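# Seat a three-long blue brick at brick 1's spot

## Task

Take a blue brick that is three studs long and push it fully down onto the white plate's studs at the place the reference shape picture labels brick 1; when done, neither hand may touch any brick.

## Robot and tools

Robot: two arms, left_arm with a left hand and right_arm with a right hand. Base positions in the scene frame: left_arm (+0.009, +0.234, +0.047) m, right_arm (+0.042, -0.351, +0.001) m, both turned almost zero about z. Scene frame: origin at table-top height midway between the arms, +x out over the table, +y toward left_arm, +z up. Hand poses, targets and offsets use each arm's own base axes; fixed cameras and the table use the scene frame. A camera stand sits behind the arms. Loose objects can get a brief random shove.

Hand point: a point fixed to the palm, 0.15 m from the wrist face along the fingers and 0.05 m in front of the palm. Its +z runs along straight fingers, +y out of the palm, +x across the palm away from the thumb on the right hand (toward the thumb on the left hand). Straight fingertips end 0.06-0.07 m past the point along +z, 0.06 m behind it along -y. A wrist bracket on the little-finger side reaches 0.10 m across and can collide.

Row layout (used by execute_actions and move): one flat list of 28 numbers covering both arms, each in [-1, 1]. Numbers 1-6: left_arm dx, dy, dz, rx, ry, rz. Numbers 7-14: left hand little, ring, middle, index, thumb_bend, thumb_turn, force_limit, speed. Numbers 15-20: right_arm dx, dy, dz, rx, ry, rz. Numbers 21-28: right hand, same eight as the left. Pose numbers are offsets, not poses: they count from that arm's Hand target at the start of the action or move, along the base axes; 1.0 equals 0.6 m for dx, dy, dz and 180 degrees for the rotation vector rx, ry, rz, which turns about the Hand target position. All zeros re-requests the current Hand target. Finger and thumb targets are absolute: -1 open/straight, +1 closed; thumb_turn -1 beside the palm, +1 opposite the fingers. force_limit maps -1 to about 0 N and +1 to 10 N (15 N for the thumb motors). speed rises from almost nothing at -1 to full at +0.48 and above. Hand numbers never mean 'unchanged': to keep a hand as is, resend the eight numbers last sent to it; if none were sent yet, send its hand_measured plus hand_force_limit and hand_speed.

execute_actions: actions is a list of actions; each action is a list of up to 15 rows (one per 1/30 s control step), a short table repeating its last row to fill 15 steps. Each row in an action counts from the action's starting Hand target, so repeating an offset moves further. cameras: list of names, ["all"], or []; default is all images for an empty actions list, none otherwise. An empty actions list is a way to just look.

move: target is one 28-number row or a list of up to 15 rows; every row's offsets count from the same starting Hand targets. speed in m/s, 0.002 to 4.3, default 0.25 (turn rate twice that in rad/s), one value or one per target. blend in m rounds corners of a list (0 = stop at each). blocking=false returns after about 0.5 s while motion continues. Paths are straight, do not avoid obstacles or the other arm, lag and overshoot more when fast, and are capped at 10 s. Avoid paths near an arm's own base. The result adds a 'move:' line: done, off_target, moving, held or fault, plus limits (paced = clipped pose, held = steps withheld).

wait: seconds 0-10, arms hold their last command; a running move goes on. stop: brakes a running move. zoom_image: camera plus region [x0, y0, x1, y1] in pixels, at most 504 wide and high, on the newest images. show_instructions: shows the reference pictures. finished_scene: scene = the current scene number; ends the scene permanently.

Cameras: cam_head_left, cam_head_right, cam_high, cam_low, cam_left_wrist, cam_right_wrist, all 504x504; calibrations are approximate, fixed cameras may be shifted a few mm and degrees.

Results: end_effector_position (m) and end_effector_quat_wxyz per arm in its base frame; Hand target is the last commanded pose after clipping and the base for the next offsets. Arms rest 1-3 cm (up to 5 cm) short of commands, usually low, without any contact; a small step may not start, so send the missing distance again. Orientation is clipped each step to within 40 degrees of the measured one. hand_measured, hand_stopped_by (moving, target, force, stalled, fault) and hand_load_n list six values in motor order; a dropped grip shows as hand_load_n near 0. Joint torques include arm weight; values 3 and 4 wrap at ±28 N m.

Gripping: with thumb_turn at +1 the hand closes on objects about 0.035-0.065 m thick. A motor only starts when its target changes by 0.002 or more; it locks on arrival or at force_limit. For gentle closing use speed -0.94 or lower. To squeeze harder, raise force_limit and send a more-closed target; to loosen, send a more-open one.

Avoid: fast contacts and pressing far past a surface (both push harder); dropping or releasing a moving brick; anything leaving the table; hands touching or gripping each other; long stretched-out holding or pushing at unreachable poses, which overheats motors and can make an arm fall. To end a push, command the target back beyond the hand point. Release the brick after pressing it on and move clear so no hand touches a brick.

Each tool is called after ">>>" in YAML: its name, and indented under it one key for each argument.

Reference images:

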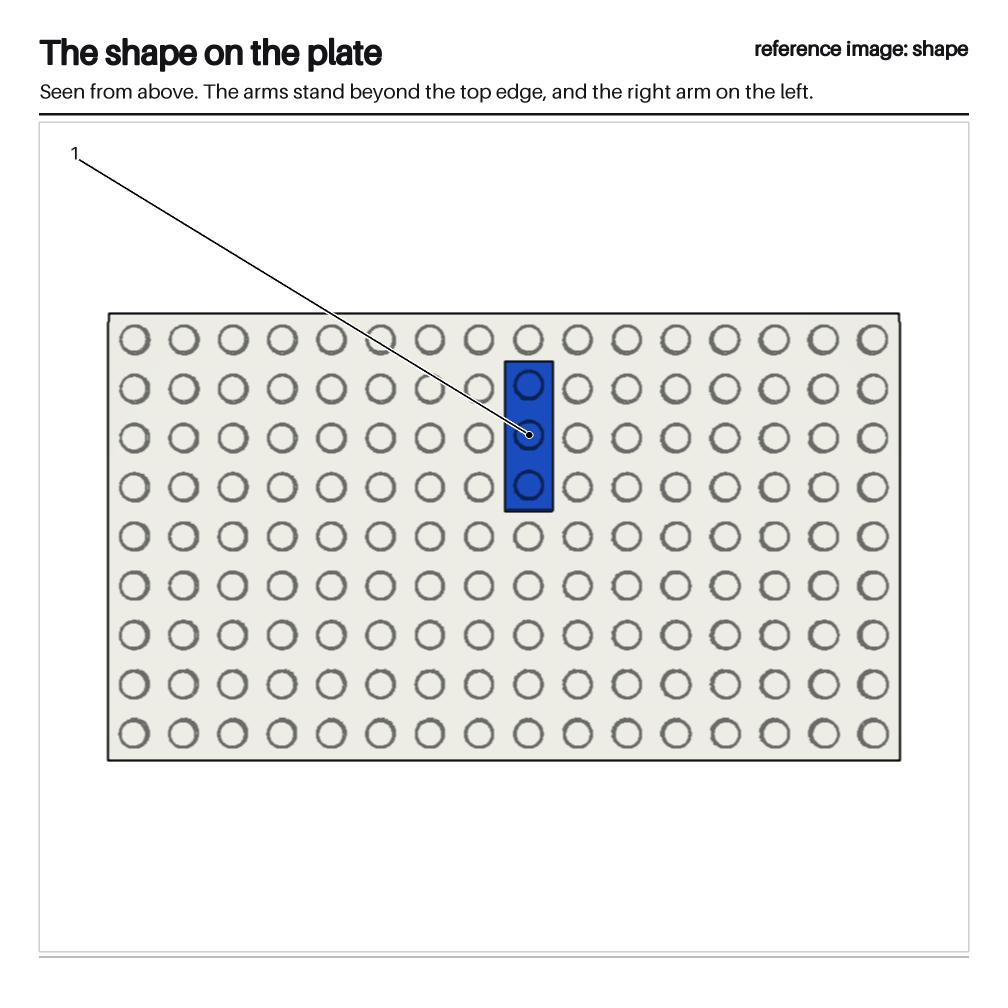

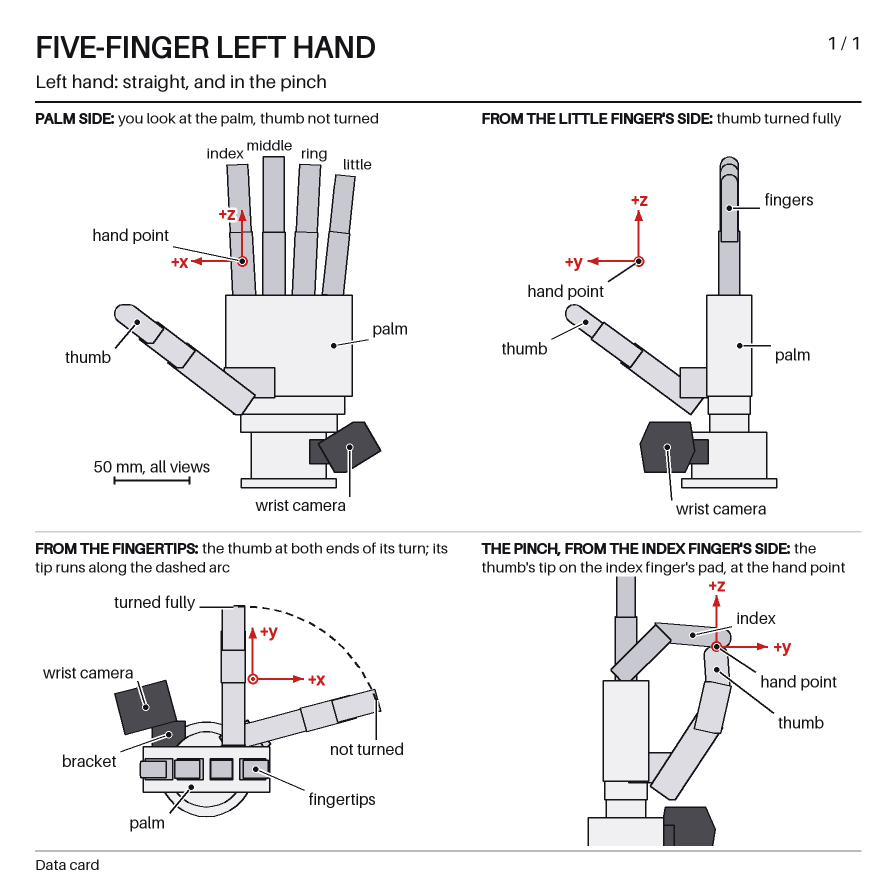

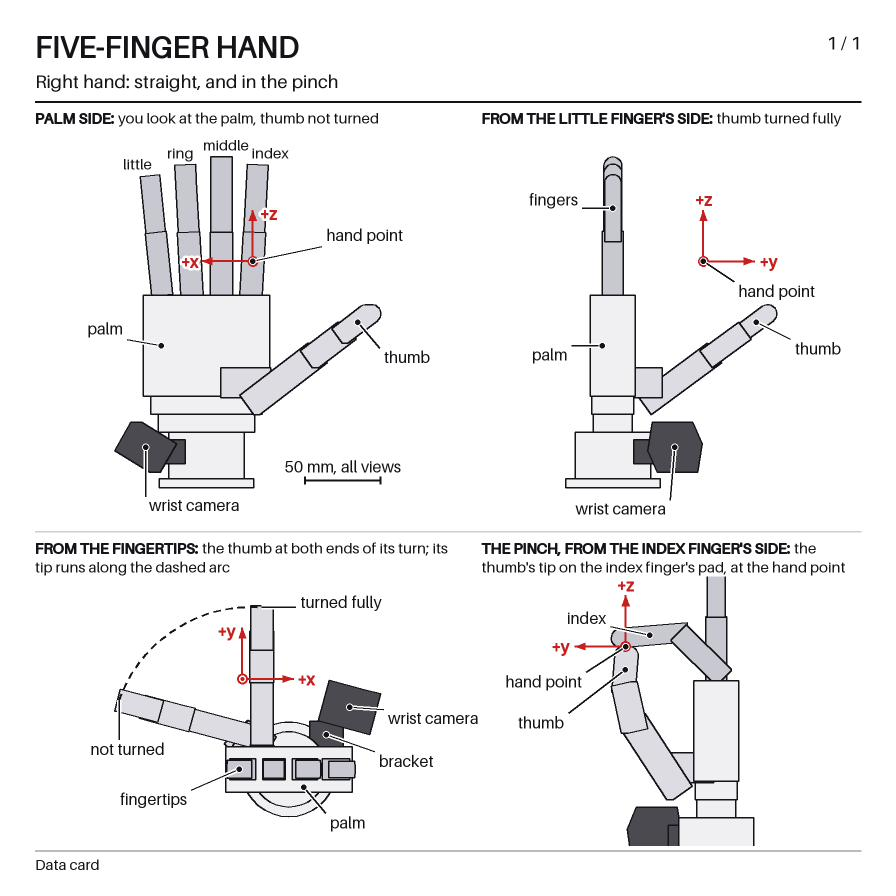

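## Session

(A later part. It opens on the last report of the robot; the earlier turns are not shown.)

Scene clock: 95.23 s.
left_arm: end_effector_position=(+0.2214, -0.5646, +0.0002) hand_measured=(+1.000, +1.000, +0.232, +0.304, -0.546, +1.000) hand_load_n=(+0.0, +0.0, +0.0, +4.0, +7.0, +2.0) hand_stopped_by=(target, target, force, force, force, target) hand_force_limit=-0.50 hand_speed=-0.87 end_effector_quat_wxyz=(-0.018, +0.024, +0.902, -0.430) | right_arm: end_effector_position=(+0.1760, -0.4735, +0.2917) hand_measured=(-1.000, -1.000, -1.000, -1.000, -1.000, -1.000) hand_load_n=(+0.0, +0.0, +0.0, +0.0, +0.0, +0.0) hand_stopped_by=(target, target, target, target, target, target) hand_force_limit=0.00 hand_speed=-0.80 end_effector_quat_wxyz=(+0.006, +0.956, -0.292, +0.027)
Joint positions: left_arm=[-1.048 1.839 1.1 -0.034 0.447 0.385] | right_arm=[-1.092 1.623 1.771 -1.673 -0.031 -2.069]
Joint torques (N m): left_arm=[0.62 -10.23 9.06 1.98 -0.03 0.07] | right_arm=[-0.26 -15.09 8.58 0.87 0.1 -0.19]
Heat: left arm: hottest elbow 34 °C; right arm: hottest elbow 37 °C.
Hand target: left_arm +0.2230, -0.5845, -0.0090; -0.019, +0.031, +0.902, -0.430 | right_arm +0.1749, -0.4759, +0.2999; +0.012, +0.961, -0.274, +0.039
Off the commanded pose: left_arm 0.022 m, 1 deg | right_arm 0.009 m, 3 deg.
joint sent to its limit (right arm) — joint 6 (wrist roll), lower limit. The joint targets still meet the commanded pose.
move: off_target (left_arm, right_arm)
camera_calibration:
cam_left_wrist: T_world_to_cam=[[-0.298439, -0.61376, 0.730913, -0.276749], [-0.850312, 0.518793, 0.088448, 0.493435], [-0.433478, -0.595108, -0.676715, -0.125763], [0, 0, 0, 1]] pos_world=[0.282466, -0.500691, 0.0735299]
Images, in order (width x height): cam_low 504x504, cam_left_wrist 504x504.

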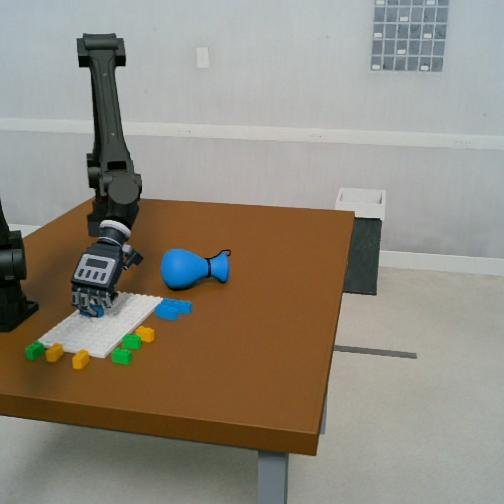

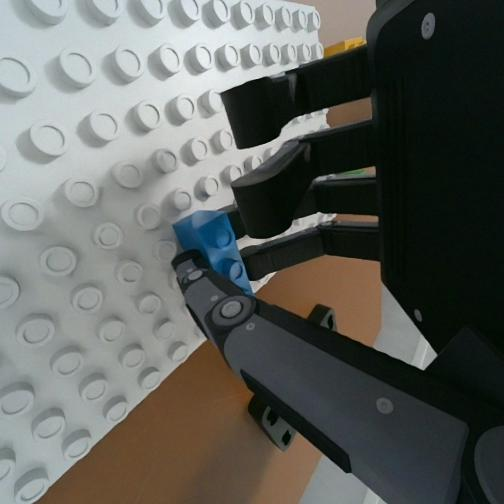

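>>> move:
  target:
    - [-0.0085,0.0205,0,0,0,0,1,1,0.36,0.43,-0.34,1,-0.5,-0.87,0,0,0,0,0,0,-1,-1,-1,-1,-1,-1,0,-0.8]
    - [-0.0085,0.0205,0,0,0,0,1,1,0.45,0.5,-0.25,1,-0.1,-0.87,0,0,0,0,0,0,-1,-1,-1,-1,-1,-1,0,-0.8]
    - [-0.012,0.03,-0.04,0,0,0,1,1,0.45,0.5,-0.25,1,-0.1,-0.87,0,0,0,0,0,0,-1,-1,-1,-1,-1,-1,0,-0.8]
  speed: 0.04
  cameras: ["cam_left_wrist","cam_low"]

>>> zoom_image:
  camera: "cam_left_wrist"
  region: [100, 140, 260, 300]

>>> zoom_image:
  camera: "cam_low"
  region: [75, 300, 110, 335]

Scene clock: 98.67 s.
left_arm: end_effector_position=(+0.2207, -0.5644, -0.0020) hand_measured=(+1.000, +1.000, +0.252, +0.314, -0.548, +1.000) hand_load_n=(+0.0, +0.0, +4.5, +3.5, +11.5, +1.5) hand_stopped_by=(target, target, force, force, force, target) hand_force_limit=-0.10 hand_speed=-0.87 end_effector_quat_wxyz=(-0.014, +0.027, +0.898, -0.439) | right_arm: end_effector_position=(+0.1760, -0.4735, +0.2917) hand_measured=(-1.000, -1.000, -1.000, -1.000, -1.000, -1.000) hand_load_n=(+0.0, +0.5, +0.0, +0.0, +0.0, +0.0) hand_stopped_by=(target, target, target, target, target, target) hand_force_limit=0.00 hand_speed=-0.80 end_effector_quat_wxyz=(+0.006, +0.956, -0.292, +0.027)
Joint positions: left_arm=[-1.048 1.839 1.082 0.005 0.45 0.384] | right_arm=[-1.092 1.623 1.771 -1.673 -0.031 -2.069]
Joint torques (N m): left_arm=[0.79 -9.58 5.09 3.52 0.04 0.14] | right_arm=[-0.15 -15.15 8.61 0.87 0.1 -0.19]
Heat: left arm: hottest elbow 34 °C; right arm: hottest elbow 37 °C.
Hand target: left_arm +0.2158, -0.5665, -0.0330; -0.019, +0.031, +0.902, -0.430 | right_arm +0.1749, -0.4759, +0.2999; +0.012, +0.961, -0.274, +0.039
Off the commanded pose: left_arm 0.031 m, 1 deg | right_arm 0.009 m, 3 deg.
joint sent to its limit (right arm) — joint 6 (wrist roll), lower limit. The joint targets still meet the commanded pose.
move: off_target (left_arm, right_arm); target 2's new numbers were sent with left_arm's hand 0.012 m and 1 deg from that target
camera_calibration:
cam_left_wrist: T_world_to_cam=[[-0.305126, -0.599803, 0.739686, -0.265792], [-0.85017, 0.521534, 0.0722051, 0.494497], [-0.42908, -0.606827, -0.669067, -0.135053], [0, 0, 0, 1]] pos_world=[0.281358, -0.499274, 0.0705374]
Images, in order (width x height): cam_low 504x504, cam_left_wrist 504x504.

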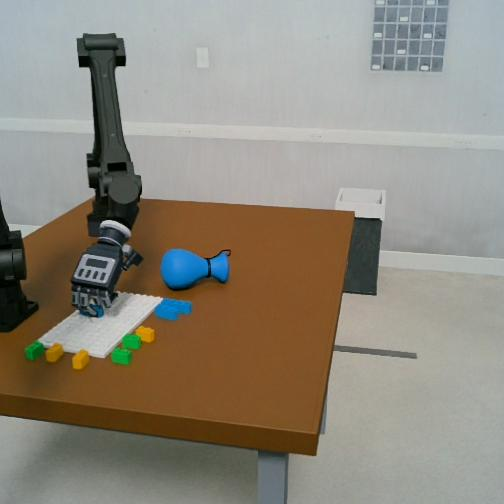

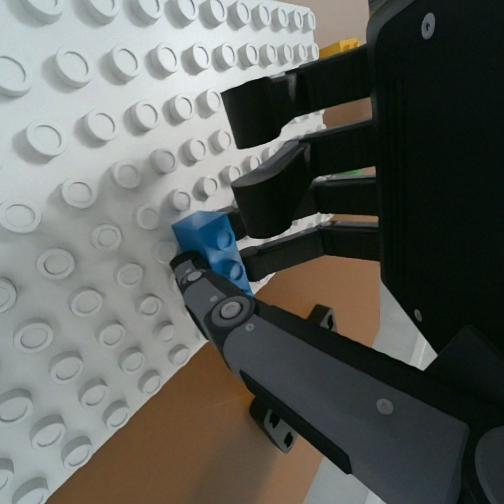

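Scaled by 3.150 from the camera's 504x504 image, which has a finer 720x720 frame.

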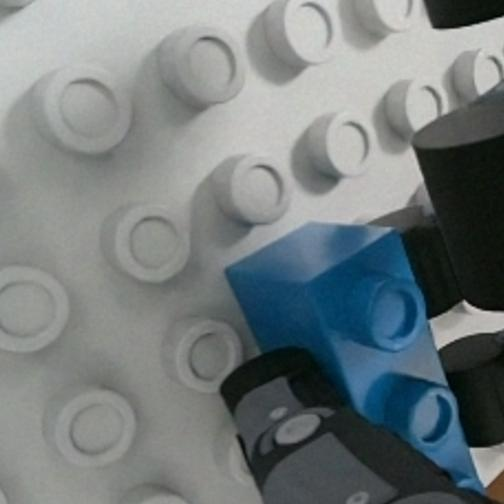

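Scaled by 14.400 from the camera's 504x504 image, which has a finer 720x720 frame.

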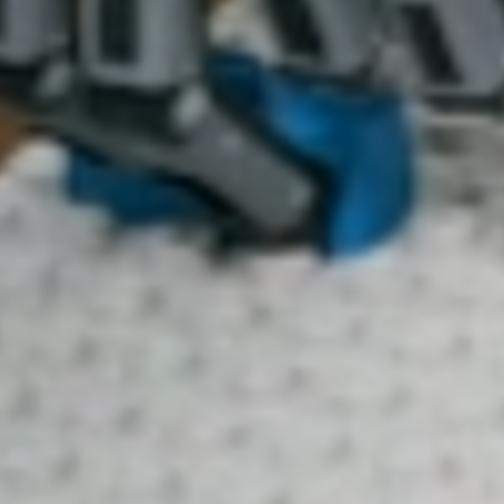

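>>> move:
  target:
    - [0.004,-0.005,0.053,0,0,0,1,1,0.45,0.5,-0.25,1,-0.1,-0.87,0,0,0,0,0,0,-1,-1,-1,-1,-1,-1,0,-0.8]
    - [0.004,-0.005,0.053,0,0,0,1,1,0.16,0.22,-0.65,1,-0.1,-0.3,0,0,0,0,0,0,-1,-1,-1,-1,-1,-1,0,-0.8]
  speed: 0.05
  cameras: ["cam_left_wrist","cam_low"]

>>> zoom_image:
  camera: "cam_left_wrist"
  region: [100, 140, 260, 300]

>>> zoom_image:
  camera: "cam_low"
  region: [75, 300, 110, 335]

Scene clock: 103.03 s.
left_arm: end_effector_position=(+0.2210, -0.5631, +0.0028) hand_measured=(+1.000, +1.000, +0.160, +0.220, -0.650, +1.000) hand_load_n=(+0.0, +0.5, +0.0, +0.0, +0.0, +0.0) hand_stopped_by=(target, target, target, target, target, target) hand_force_limit=-0.10 hand_speed=-0.30 end_effector_quat_wxyz=(-0.015, +0.025, +0.900, -0.435) | right_arm: end_effector_position=(+0.1760, -0.4735, +0.2917) hand_measured=(-1.000, -1.000, -1.000, -1.000, -1.000, -1.000) hand_load_n=(+0.0, +0.0, +0.0, +0.0, +0.0, +0.0) hand_stopped_by=(target, target, target, target, target, target) hand_force_limit=0.00 hand_speed=-0.80 end_effector_quat_wxyz=(+0.006, +0.956, -0.292, +0.027)
Joint positions: left_arm=[-1.047 1.829 1.088 -0.019 0.449 0.384] | right_arm=[-1.092 1.623 1.771 -1.673 -0.031 -2.069]
Joint torques (N m): left_arm=[0.73 -12.86 6.97 1.09 0.09 0.15] | right_arm=[-0.26 -15.27 8.53 0.81 0.11 -0.19]
Heat: left arm: hottest elbow 34 °C; right arm: hottest elbow 37 °C.
Hand target: left_arm +0.2182, -0.5696, -0.0011; -0.019, +0.031, +0.902, -0.430 | right_arm +0.1749, -0.4759, +0.2999; +0.012, +0.961, -0.274, +0.039
Off the commanded pose: left_arm 0.008 m, 1 deg | right_arm 0.009 m, 3 deg.
joint sent to its limit (right arm) — joint 6 (wrist roll), lower limit. The joint targets still meet the commanded pose.
move: off_target (right_arm)
camera_calibration:
cam_left_wrist: T_world_to_cam=[[-0.301782, -0.605907, 0.736073, -0.272645], [-0.850778, 0.519571, 0.0788809, 0.492609], [-0.430237, -0.60243, -0.67229, -0.12821], [0, 0, 0, 1]] pos_world=[0.281661, -0.498381, 0.0756344]
Images, in order (width x height): cam_low 504x504, cam_left_wrist 504x504.

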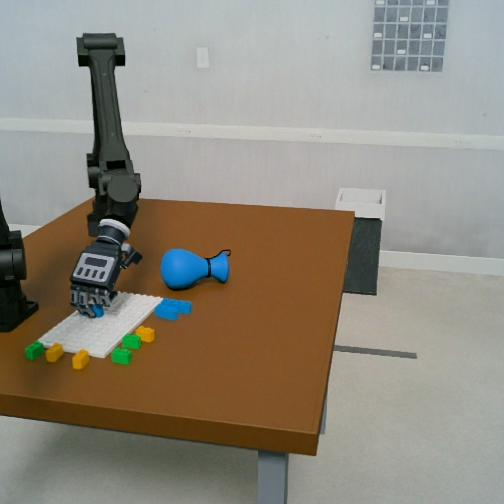

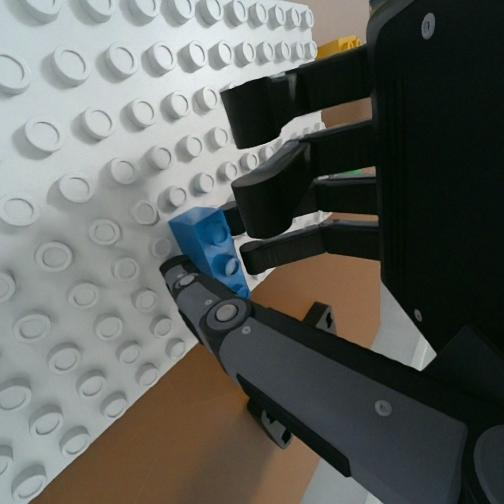

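Scaled by 3.150 from the camera's 504x504 image, which has a finer 720x720 frame.

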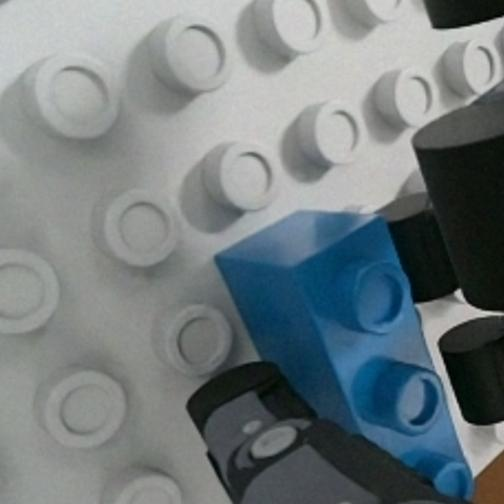

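Scaled by 14.400 from the camera's 504x504 image, which has a finer 720x720 frame.

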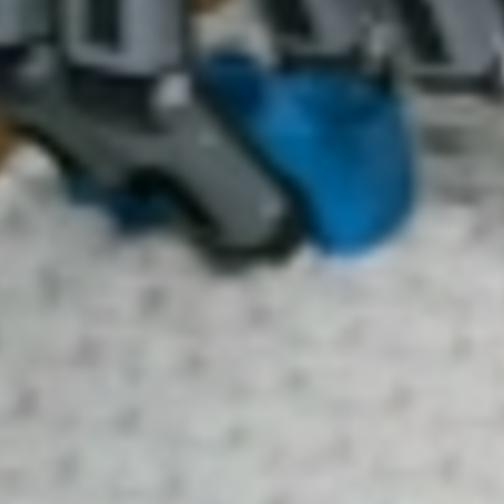

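>>> move:
  target:
    - [0,0.004,0.16,0,0,0,1,1,0.1,0.16,-0.72,1,-0.1,-0.3,0,0,0,0,0,0,-1,-1,-1,-1,-1,-1,0,-0.8]
  speed: 0.08
  cameras: ["cam_left_wrist","cam_low","cam_head_right"]

>>> zoom_image:
  camera: "cam_left_wrist"
  region: [100, 140, 260, 300]

>>> zoom_image:
  camera: "cam_low"
  region: [70, 295, 120, 345]

>>> zoom_image:
  camera: "cam_head_right"
  region: [370, 380, 440, 450]

Scene clock: 106.07 s.
left_arm: end_effector_position=(+0.2142, -0.5515, +0.0709) hand_measured=(+1.000, +1.000, +0.100, +0.160, -0.720, +1.000) hand_load_n=(+0.0, +0.5, +0.0, +0.0, +0.0, +0.0) hand_stopped_by=(target, target, target, target, target, target) hand_force_limit=-0.10 hand_speed=-0.30 end_effector_quat_wxyz=(-0.028, +0.019, +0.909, -0.415) | right_arm: end_effector_position=(+0.1760, -0.4735, +0.2917) hand_measured=(-1.000, -1.000, -1.000, -1.000, -1.000, -1.000) hand_load_n=(+0.0, +0.0, +0.0, +0.0, +0.0, +0.0) hand_stopped_by=(target, target, target, target, target, target) hand_force_limit=0.00 hand_speed=-0.80 end_effector_quat_wxyz=(+0.006, +0.956, -0.292, +0.027)
Joint positions: left_arm=[-1.048 1.703 1.15 -0.26 0.448 0.385] | right_arm=[-1.092 1.623 1.771 -1.673 -0.031 -2.069]
Joint torques (N m): left_arm=[0.79 -14.33 9.22 1.14 0.21 0.12] | right_arm=[-0.03 -15.33 8.55 0.81 0.11 -0.21]
Heat: left arm: hottest elbow 34 °C; right arm: hottest elbow 37 °C.
Hand target: left_arm +0.2183, -0.5670, +0.0949; -0.018, +0.031, +0.902, -0.430 | right_arm +0.1749, -0.4759, +0.2999; +0.012, +0.961, -0.274, +0.039
Off the commanded pose: left_arm 0.029 m, 3 deg | right_arm 0.009 m, 3 deg.
joint sent to its limit (right arm) — joint 6 (wrist roll), lower limit. The joint targets still meet the commanded pose.
move: off_target (left_arm, right_arm)
camera_calibration:
cam_left_wrist: T_world_to_cam=[[-0.283069, -0.63925, 0.715005, -0.338711], [-0.848005, 0.515088, 0.124791, 0.469127], [-0.448063, -0.571003, -0.687892, -0.0561476], [0, 0, 0, 1]] pos_world=[0.276785, -0.490223, 0.145014]
Images, in order (width x height): cam_head_right 504x504, cam_low 504x504, cam_left_wrist 504x504.

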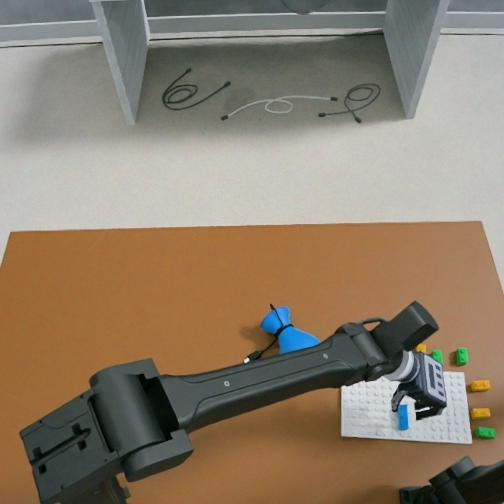

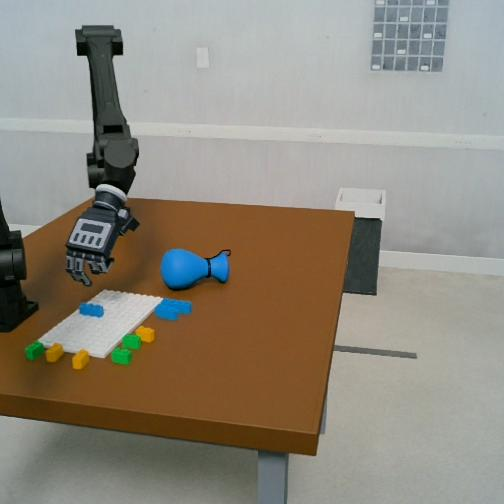

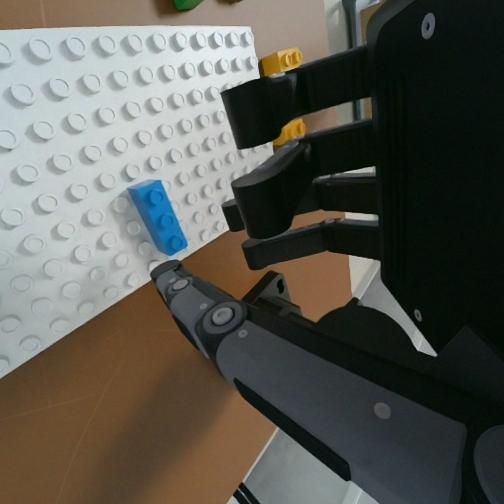

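Scaled by 3.150 from the camera's 504x504 image, which has a finer 720x720 frame.

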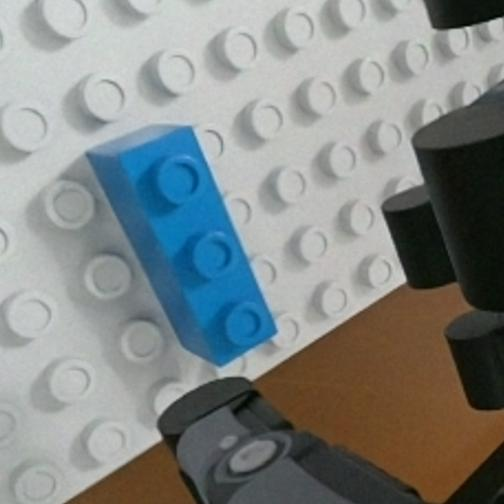

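Scaled by 10.080 from the camera's 504x504 image, which has a finer 720x720 frame.

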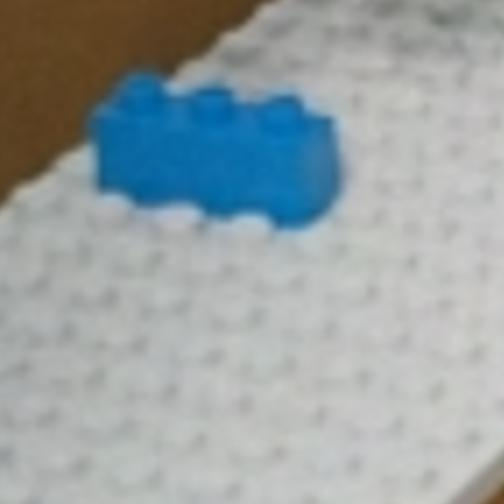

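Scaled by 7.200 from the camera's 504x504 image, which has a finer 720x720 frame.

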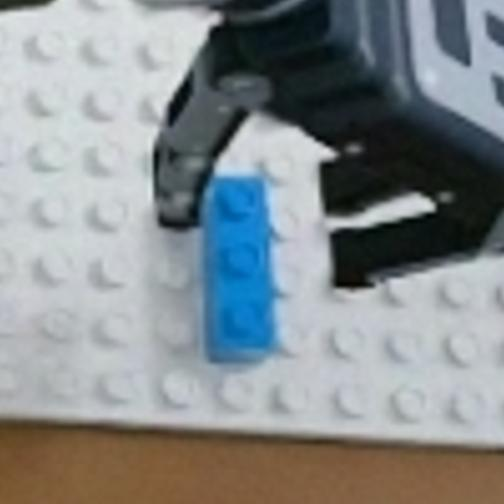

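>>> move:
  target:
    - [0.0312,0.0592,-0.025,0,0,0,1,1,1,1,-1,-1,-0.2,0.2,0,0,0,0,0,0,-1,-1,-1,-1,-1,-1,0,-0.8]
    - [0.0312,0.0592,-0.1777,0,0,0,1,1,1,1,-1,-1,-0.2,0.2,0,0,0,0,0,0,-1,-1,-1,-1,-1,-1,0,-0.8]
  speed: 0.12
  cameras: ["cam_left_wrist","cam_low"]

>>> zoom_image:
  camera: "cam_low"
  region: [70, 285, 130, 345]

>>> zoom_image:
  camera: "cam_left_wrist"
  region: [50, 150, 300, 400]

Scene clock: 110.77 s.
left_arm: end_effector_position=(+0.2313, -0.5313, -0.0042) hand_measured=(+1.000, +1.000, +1.000, +1.000, -1.000, -1.000) hand_load_n=(+0.0, +0.0, +0.0, +0.0, +0.0, +0.0) hand_stopped_by=(target, target, target, target, target, target) hand_force_limit=-0.20 hand_speed=0.20 end_effector_quat_wxyz=(-0.022, +0.027, +0.903, -0.428) | right_arm: end_effector_position=(+0.1760, -0.4735, +0.2917) hand_measured=(-1.000, -1.000, -1.000, -1.000, -1.000, -1.000) hand_load_n=(+0.0, +0.0, +0.0, +0.0, +0.0, +0.0) hand_stopped_by=(target, target, target, target, target, target) hand_force_limit=0.00 hand_speed=-0.80 end_effector_quat_wxyz=(+0.006, +0.956, -0.292, +0.027)
Joint positions: left_arm=[-0.996 1.804 1.036 -0.032 0.493 0.432] | right_arm=[-1.092 1.623 1.771 -1.673 -0.031 -2.069]
Joint torques (N m): left_arm=[2.37 -11.93 5.42 2.54 0.35 0.19] | right_arm=[-0.03 -15.09 8.54 0.92 0.12 -0.2]
Heat: left arm: hottest elbow 34 °C; right arm: hottest elbow 37 °C.
Hand target: left_arm +0.2371, -0.5316, -0.0117; -0.018, +0.031, +0.902, -0.430 | right_arm +0.1749, -0.4759, +0.2999; +0.012, +0.961, -0.274, +0.039
Off the commanded pose: left_arm 0.009 m, 1 deg | right_arm 0.009 m, 3 deg.
joint sent to its limit (right arm) — joint 6 (wrist roll), lower limit. The joint targets still meet the commanded pose.
move: off_target (right_arm)
camera_calibration:
cam_left_wrist: T_world_to_cam=[[-0.300271, -0.61388, 0.730061, -0.249782], [-0.844799, 0.526533, 0.0952786, 0.487832], [-0.442891, -0.588145, -0.676708, -0.0987841], [0, 0, 0, 1]] pos_world=[0.293367, -0.468295, 0.0690279]
Images, in order (width x height): cam_low 504x504, cam_left_wrist 504x504.

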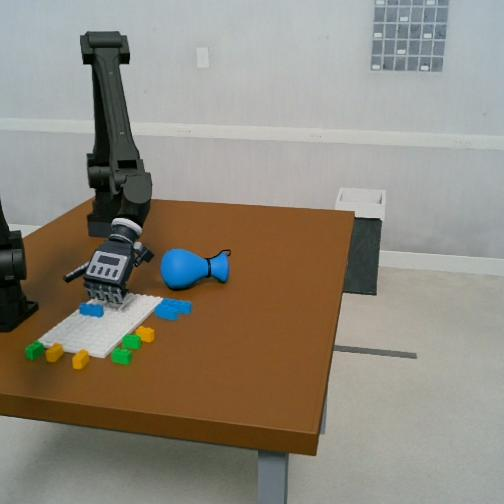

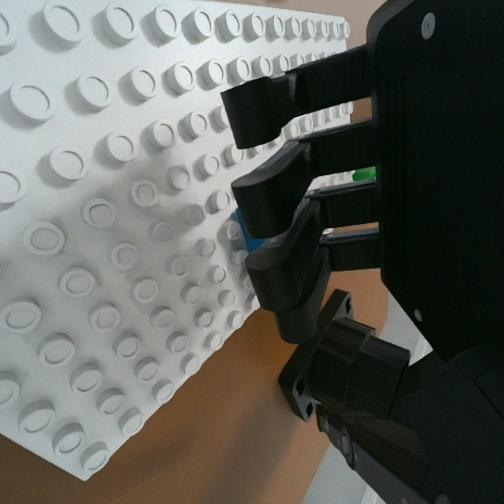

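Scaled by 8.400 from the camera's 504x504 image, which has a finer 720x720 frame.

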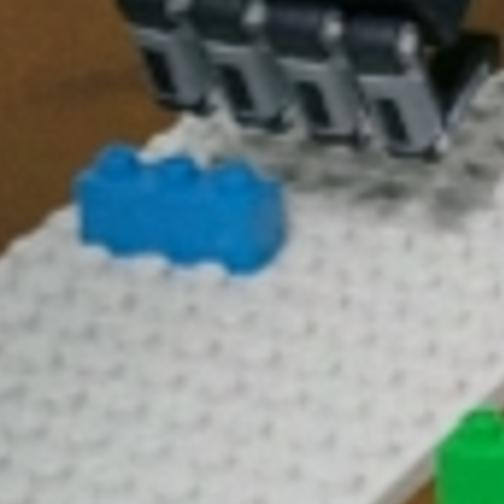

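Scaled by 2.016 from the camera's 504x504 image, which has a finer 720x720 frame.

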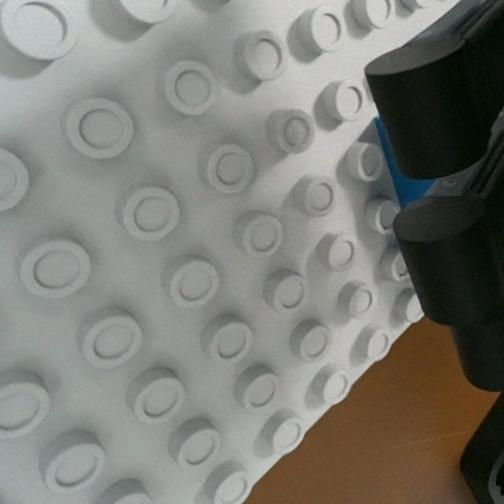

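>>> move:
  target:
    - [-0.023,-0.0097,0,0,0,0,1,1,1,1,-1,-1,-0.2,0.2,0,0,0,0,0,0,-1,-1,-1,-1,-1,-1,0,-0.8]
    - [-0.023,-0.0097,-0.023,0,0,0,1,1,1,1,-1,-1,-0.2,0.2,0,0,0,0,0,0,-1,-1,-1,-1,-1,-1,0,-0.8]
    - [-0.0495,0.0513,-0.149,0.0462,0.0198,0,1,1,1,1,-1,-1,-0.2,0.2,0,0,0,0,0,0,-1,-1,-1,-1,-1,-1,0,-0.8]
  speed: 0.06
  cameras: ["cam_left_wrist","cam_low"]

>>> zoom_image:
  camera: "cam_low"
  region: [70, 285, 130, 345]

Scene clock: 115.37 s.
left_arm: end_effector_position=(+0.2292, -0.5319, -0.0211) hand_measured=(+1.000, +1.000, +1.000, +1.000, -1.000, -1.000) hand_load_n=(+0.0, +0.0, -3.5, +0.0, +0.0, -0.5) hand_stopped_by=(target, target, target, target, target, target) hand_force_limit=-0.20 hand_speed=0.20 end_effector_quat_wxyz=(-0.016, +0.029, +0.903, -0.429) | right_arm: end_effector_position=(+0.1760, -0.4735, +0.2917) hand_measured=(-1.000, -1.000, -1.000, -1.000, -1.000, -1.000) hand_load_n=(+0.0, +0.0, +0.0, +0.0, -0.5, +0.0) hand_stopped_by=(target, target, target, target, target, target) hand_force_limit=0.00 hand_speed=-0.80 end_effector_quat_wxyz=(+0.006, +0.956, -0.292, +0.027)
Joint positions: left_arm=[-1.003 1.833 1.019 0.021 0.48 0.432] | right_arm=[-1.092 1.623 1.771 -1.673 -0.031 -2.069]
Joint torques (N m): left_arm=[1.08 -6.01 2.19 1.05 -0.55 0.19] | right_arm=[-0.15 -15.15 8.54 0.9 0.1 -0.18]
Heat: left arm: hottest elbow 34 °C; right arm: hottest elbow 37 °C.
Hand target: left_arm +0.2074, -0.5008, -0.1012; -0.049, +0.016, +0.930, -0.364 | right_arm +0.1749, -0.4759, +0.2999; +0.012, +0.961, -0.274, +0.039
Off the commanded pose: left_arm 0.089 m, 9 deg | right_arm 0.009 m, 3 deg.
joint sent to its limit (right arm) — joint 6 (wrist roll), lower limit. The joint targets still meet the commanded pose.
move: off_target (left_arm, right_arm)
camera_calibration:
cam_left_wrist: T_world_to_cam=[[-0.307758, -0.614004, 0.726832, -0.236746], [-0.846759, 0.52513, 0.0850743, 0.487502], [-0.433917, -0.589269, -0.681526, -0.11426], [0, 0, 0, 1]] pos_world=[0.290357, -0.468694, 0.0527289]
Images, in order (width x height): cam_low 504x504, cam_left_wrist 504x504.

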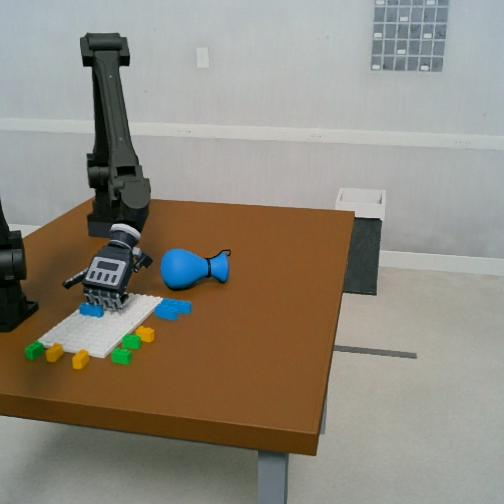

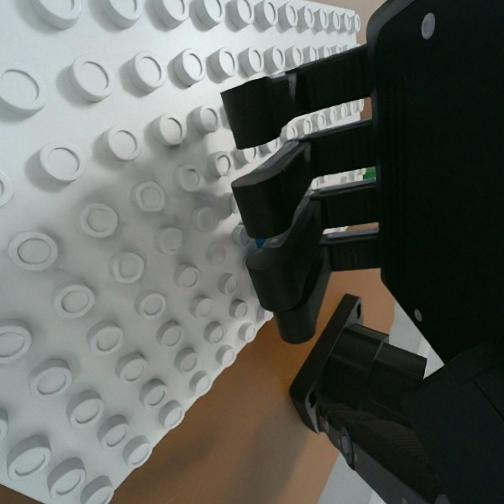

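Scaled by 8.400 from the camera's 504x504 image, which has a finer 720x720 frame.

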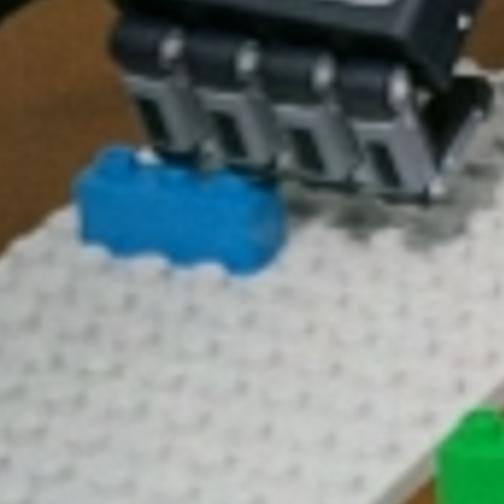

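>>> move:
  target:
    - [-0.0166,0.041,-0.084,0.0308,0.0132,0,1,1,1,1,-1,-1,-0.2,0.2,0,0,0,0,0,0,-1,-1,-1,-1,-1,-1,0,-0.8]
  speed: 0.05
  cameras: ["cam_left_wrist","cam_low"]

>>> zoom_image:
  camera: "cam_low"
  region: [70, 285, 130, 345]

Scene clock: 119.03 s.
left_arm: end_effector_position=(+0.2272, -0.5293, -0.0254) hand_measured=(+1.000, +1.000, +1.000, +1.000, -1.000, -1.000) hand_load_n=(+0.0, +0.5, -6.0, +0.0, +0.0, +0.0) hand_stopped_by=(target, target, target, target, target, target) hand_force_limit=-0.20 hand_speed=0.20 end_effector_quat_wxyz=(-0.020, +0.028, +0.904, -0.425) | right_arm: end_effector_position=(+0.1760, -0.4735, +0.2917) hand_measured=(-1.000, -1.000, -1.000, -1.000, -1.000, -1.000) hand_load_n=(+0.0, +0.0, +0.0, +0.0, +0.0, +0.0) hand_stopped_by=(target, target, target, target, target, target) hand_force_limit=0.00 hand_speed=-0.80 end_effector_quat_wxyz=(+0.006, +0.956, -0.292, +0.027)
Joint positions: left_arm=[-1.003 1.838 1.014 0.021 0.482 0.432] | right_arm=[-1.092 1.623 1.771 -1.673 -0.031 -2.069]
Joint torques (N m): left_arm=[1.26 -2.73 0.76 -0.12 -1.09 0.32] | right_arm=[-0.03 -15.21 8.53 0.9 0.12 -0.18]
Heat: left arm: hottest elbow 34 °C; right arm: hottest elbow 37 °C.
Hand target: left_arm +0.1973, -0.4761, -0.1516; -0.069, +0.006, +0.945, -0.319 | right_arm +0.1749, -0.4759, +0.2999; +0.012, +0.961, -0.274, +0.039
Off the commanded pose: left_arm 0.140 m, 14 deg | right_arm 0.009 m, 3 deg.
joint sent to its limit (right arm) — joint 6 (wrist roll), lower limit. The joint targets still meet the commanded pose.
move: off_target (left_arm, right_arm)
camera_calibration:
cam_left_wrist: T_world_to_cam=[[-0.304098, -0.618846, 0.724261, -0.236119], [-0.845471, 0.525655, 0.0941557, 0.48498], [-0.438979, -0.583709, -0.683067, -0.112467], [0, 0, 0, 1]] pos_world=[0.288862, -0.466701, 0.0485256]
Images, in order (width x height): cam_low 504x504, cam_left_wrist 504x504.

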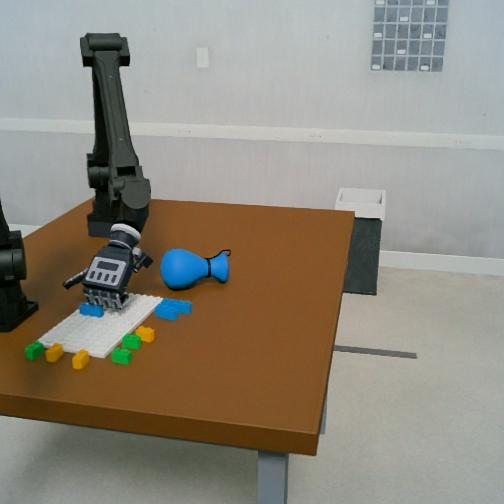

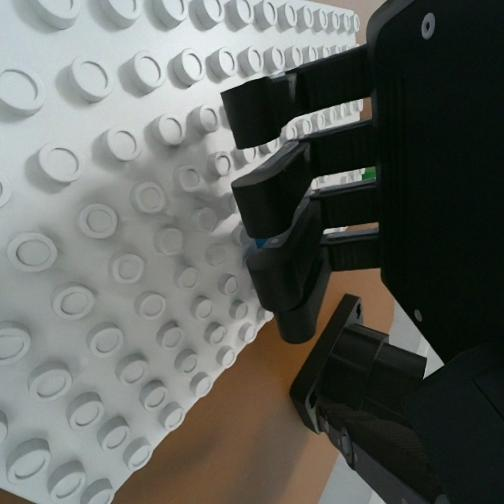

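Scaled by 8.400 from the camera's 504x504 image, which has a finer 720x720 frame.

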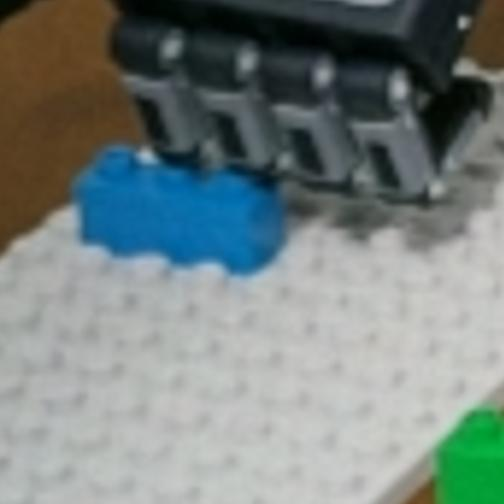

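>>> move:
  target:
    - [0.052,-0.0887,0.225,-0.077,-0.033,0,1,1,1,1,-1,-1,-0.2,0.2,0,0,0,0,0,0,-1,-1,-1,-1,-1,-1,0,-0.8]
    - [0.052,-0.0687,0.41,-0.077,-0.033,0,1,1,1,1,-1,-1,-0.2,0.2,0,0,0,0,0,0,-1,-1,-1,-1,-1,-1,0,-0.8]
  speed: [0.1, 0.15]
  cameras: ["cam_left_wrist","cam_low","cam_head_right"]

>>> zoom_image:
  camera: "cam_low"
  region: [70, 290, 120, 340]

>>> zoom_image:
  camera: "cam_left_wrist"
  region: [50, 150, 250, 350]

>>> zoom_image:
  camera: "cam_left_wrist"
  region: [150, 130, 240, 220]

>>> zoom_image:
  camera: "cam_head_right"
  region: [370, 380, 440, 450]

Scene clock: 123.33 s.
left_arm: end_effector_position=(+0.2131, -0.5078, +0.0744) hand_measured=(+1.000, +1.000, +1.000, +1.000, -1.000, -1.000) hand_load_n=(+0.0, +0.0, +0.0, +0.0, -0.5, +0.0) hand_stopped_by=(target, target, target, target, target, target) hand_force_limit=-0.20 hand_speed=0.20 end_effector_quat_wxyz=(-0.032, +0.026, +0.908, -0.417) | right_arm: end_effector_position=(+0.1760, -0.4735, +0.2917) hand_measured=(-1.000, -1.000, -1.000, -1.000, -1.000, -1.000) hand_load_n=(+0.0, +0.0, +0.0, +0.0, +0.0, +0.0) hand_stopped_by=(target, target, target, target, target, target) hand_force_limit=0.00 hand_speed=-0.80 end_effector_quat_wxyz=(+0.006, +0.956, -0.292, +0.027)
Joint positions: left_arm=[-1 1.615 1.046 -0.263 0.494 0.432] | right_arm=[-1.092 1.623 1.771 -1.673 -0.031 -2.069]
Joint torques (N m): left_arm=[2.9 -13.04 9.01 1.44 0.33 0.22] | right_arm=[-0.26 -15.15 8.55 0.8 0.11 -0.19]
Heat: left arm: hottest elbow 34 °C; right arm: hottest elbow 37 °C.
Hand target: left_arm +0.2285, -0.5173, +0.0942; -0.019, +0.030, +0.902, -0.430 | right_arm +0.1749, -0.4759, +0.2999; +0.012, +0.961, -0.274, +0.039
Off the commanded pose: left_arm 0.027 m, 2 deg | right_arm 0.009 m, 3 deg.
joint sent to its limit (right arm) — joint 6 (wrist roll), lower limit. The joint targets still meet the commanded pose.
move: off_target (left_arm, right_arm)
camera_calibration:
cam_left_wrist: T_world_to_cam=[[-0.290947, -0.631564, 0.718663, -0.308374], [-0.840016, 0.528181, 0.124092, 0.450268], [-0.457956, -0.567584, -0.684196, -0.0256161], [0, 0, 0, 1]] pos_world=[0.276781, -0.44712, 0.148216]
Images, in order (width x height): cam_head_right 504x504, cam_low 504x504, cam_left_wrist 504x504.

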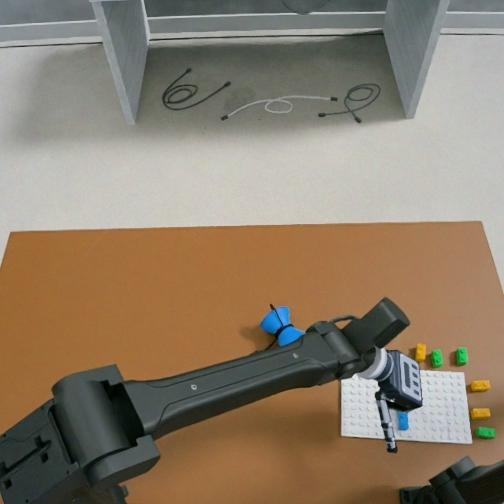

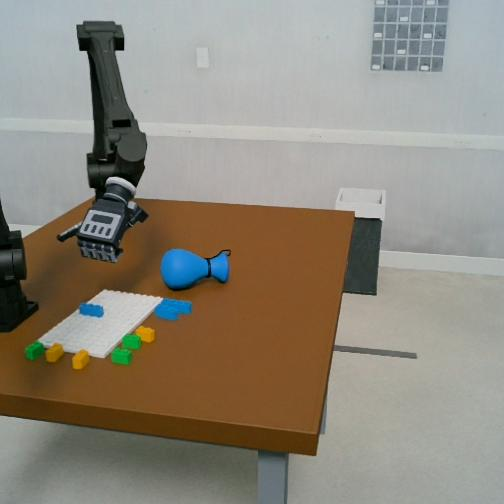

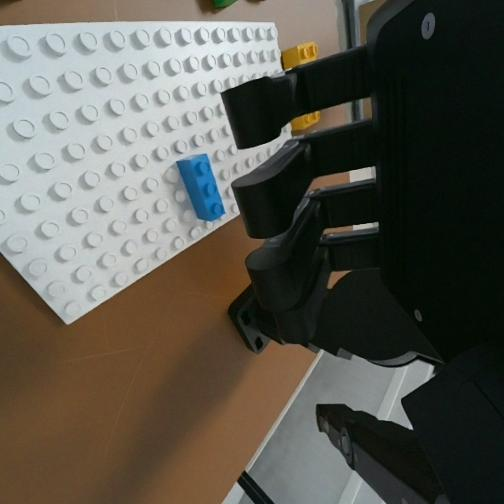

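Scaled by 10.080 from the camera's 504x504 image, which has a finer 720x720 frame.

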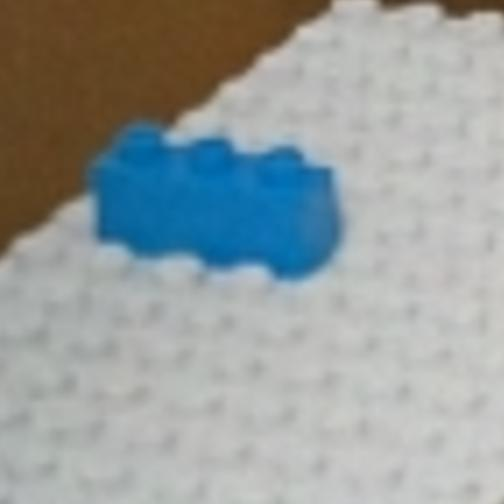

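Scaled by 2.520 from the camera's 504x504 image, which has a finer 720x720 frame.

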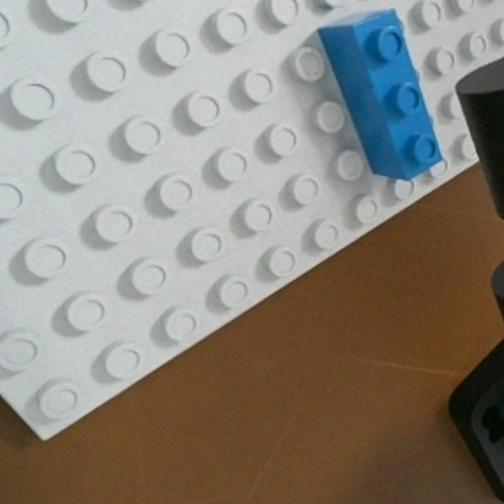

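Scaled by 5.600 from the camera's 504x504 image, which has a finer 720x720 frame.

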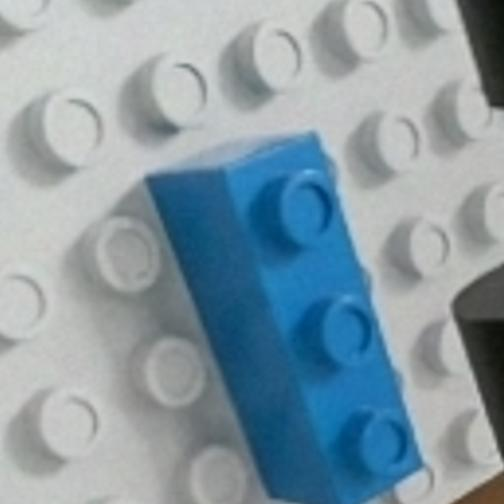

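Scaled by 7.200 from the camera's 504x504 image, which has a finer 720x720 frame.

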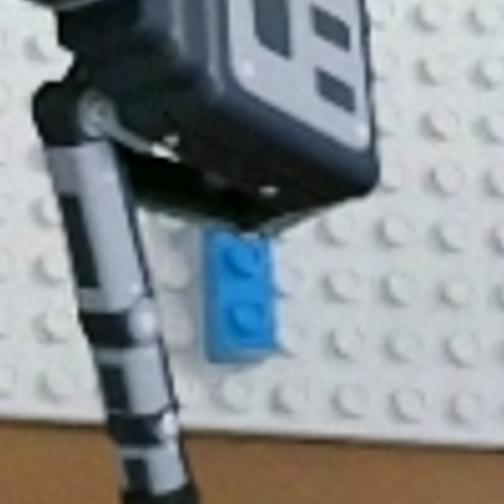

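>>> finished_scene:
  scene: 3

The scene is finished: the task was done.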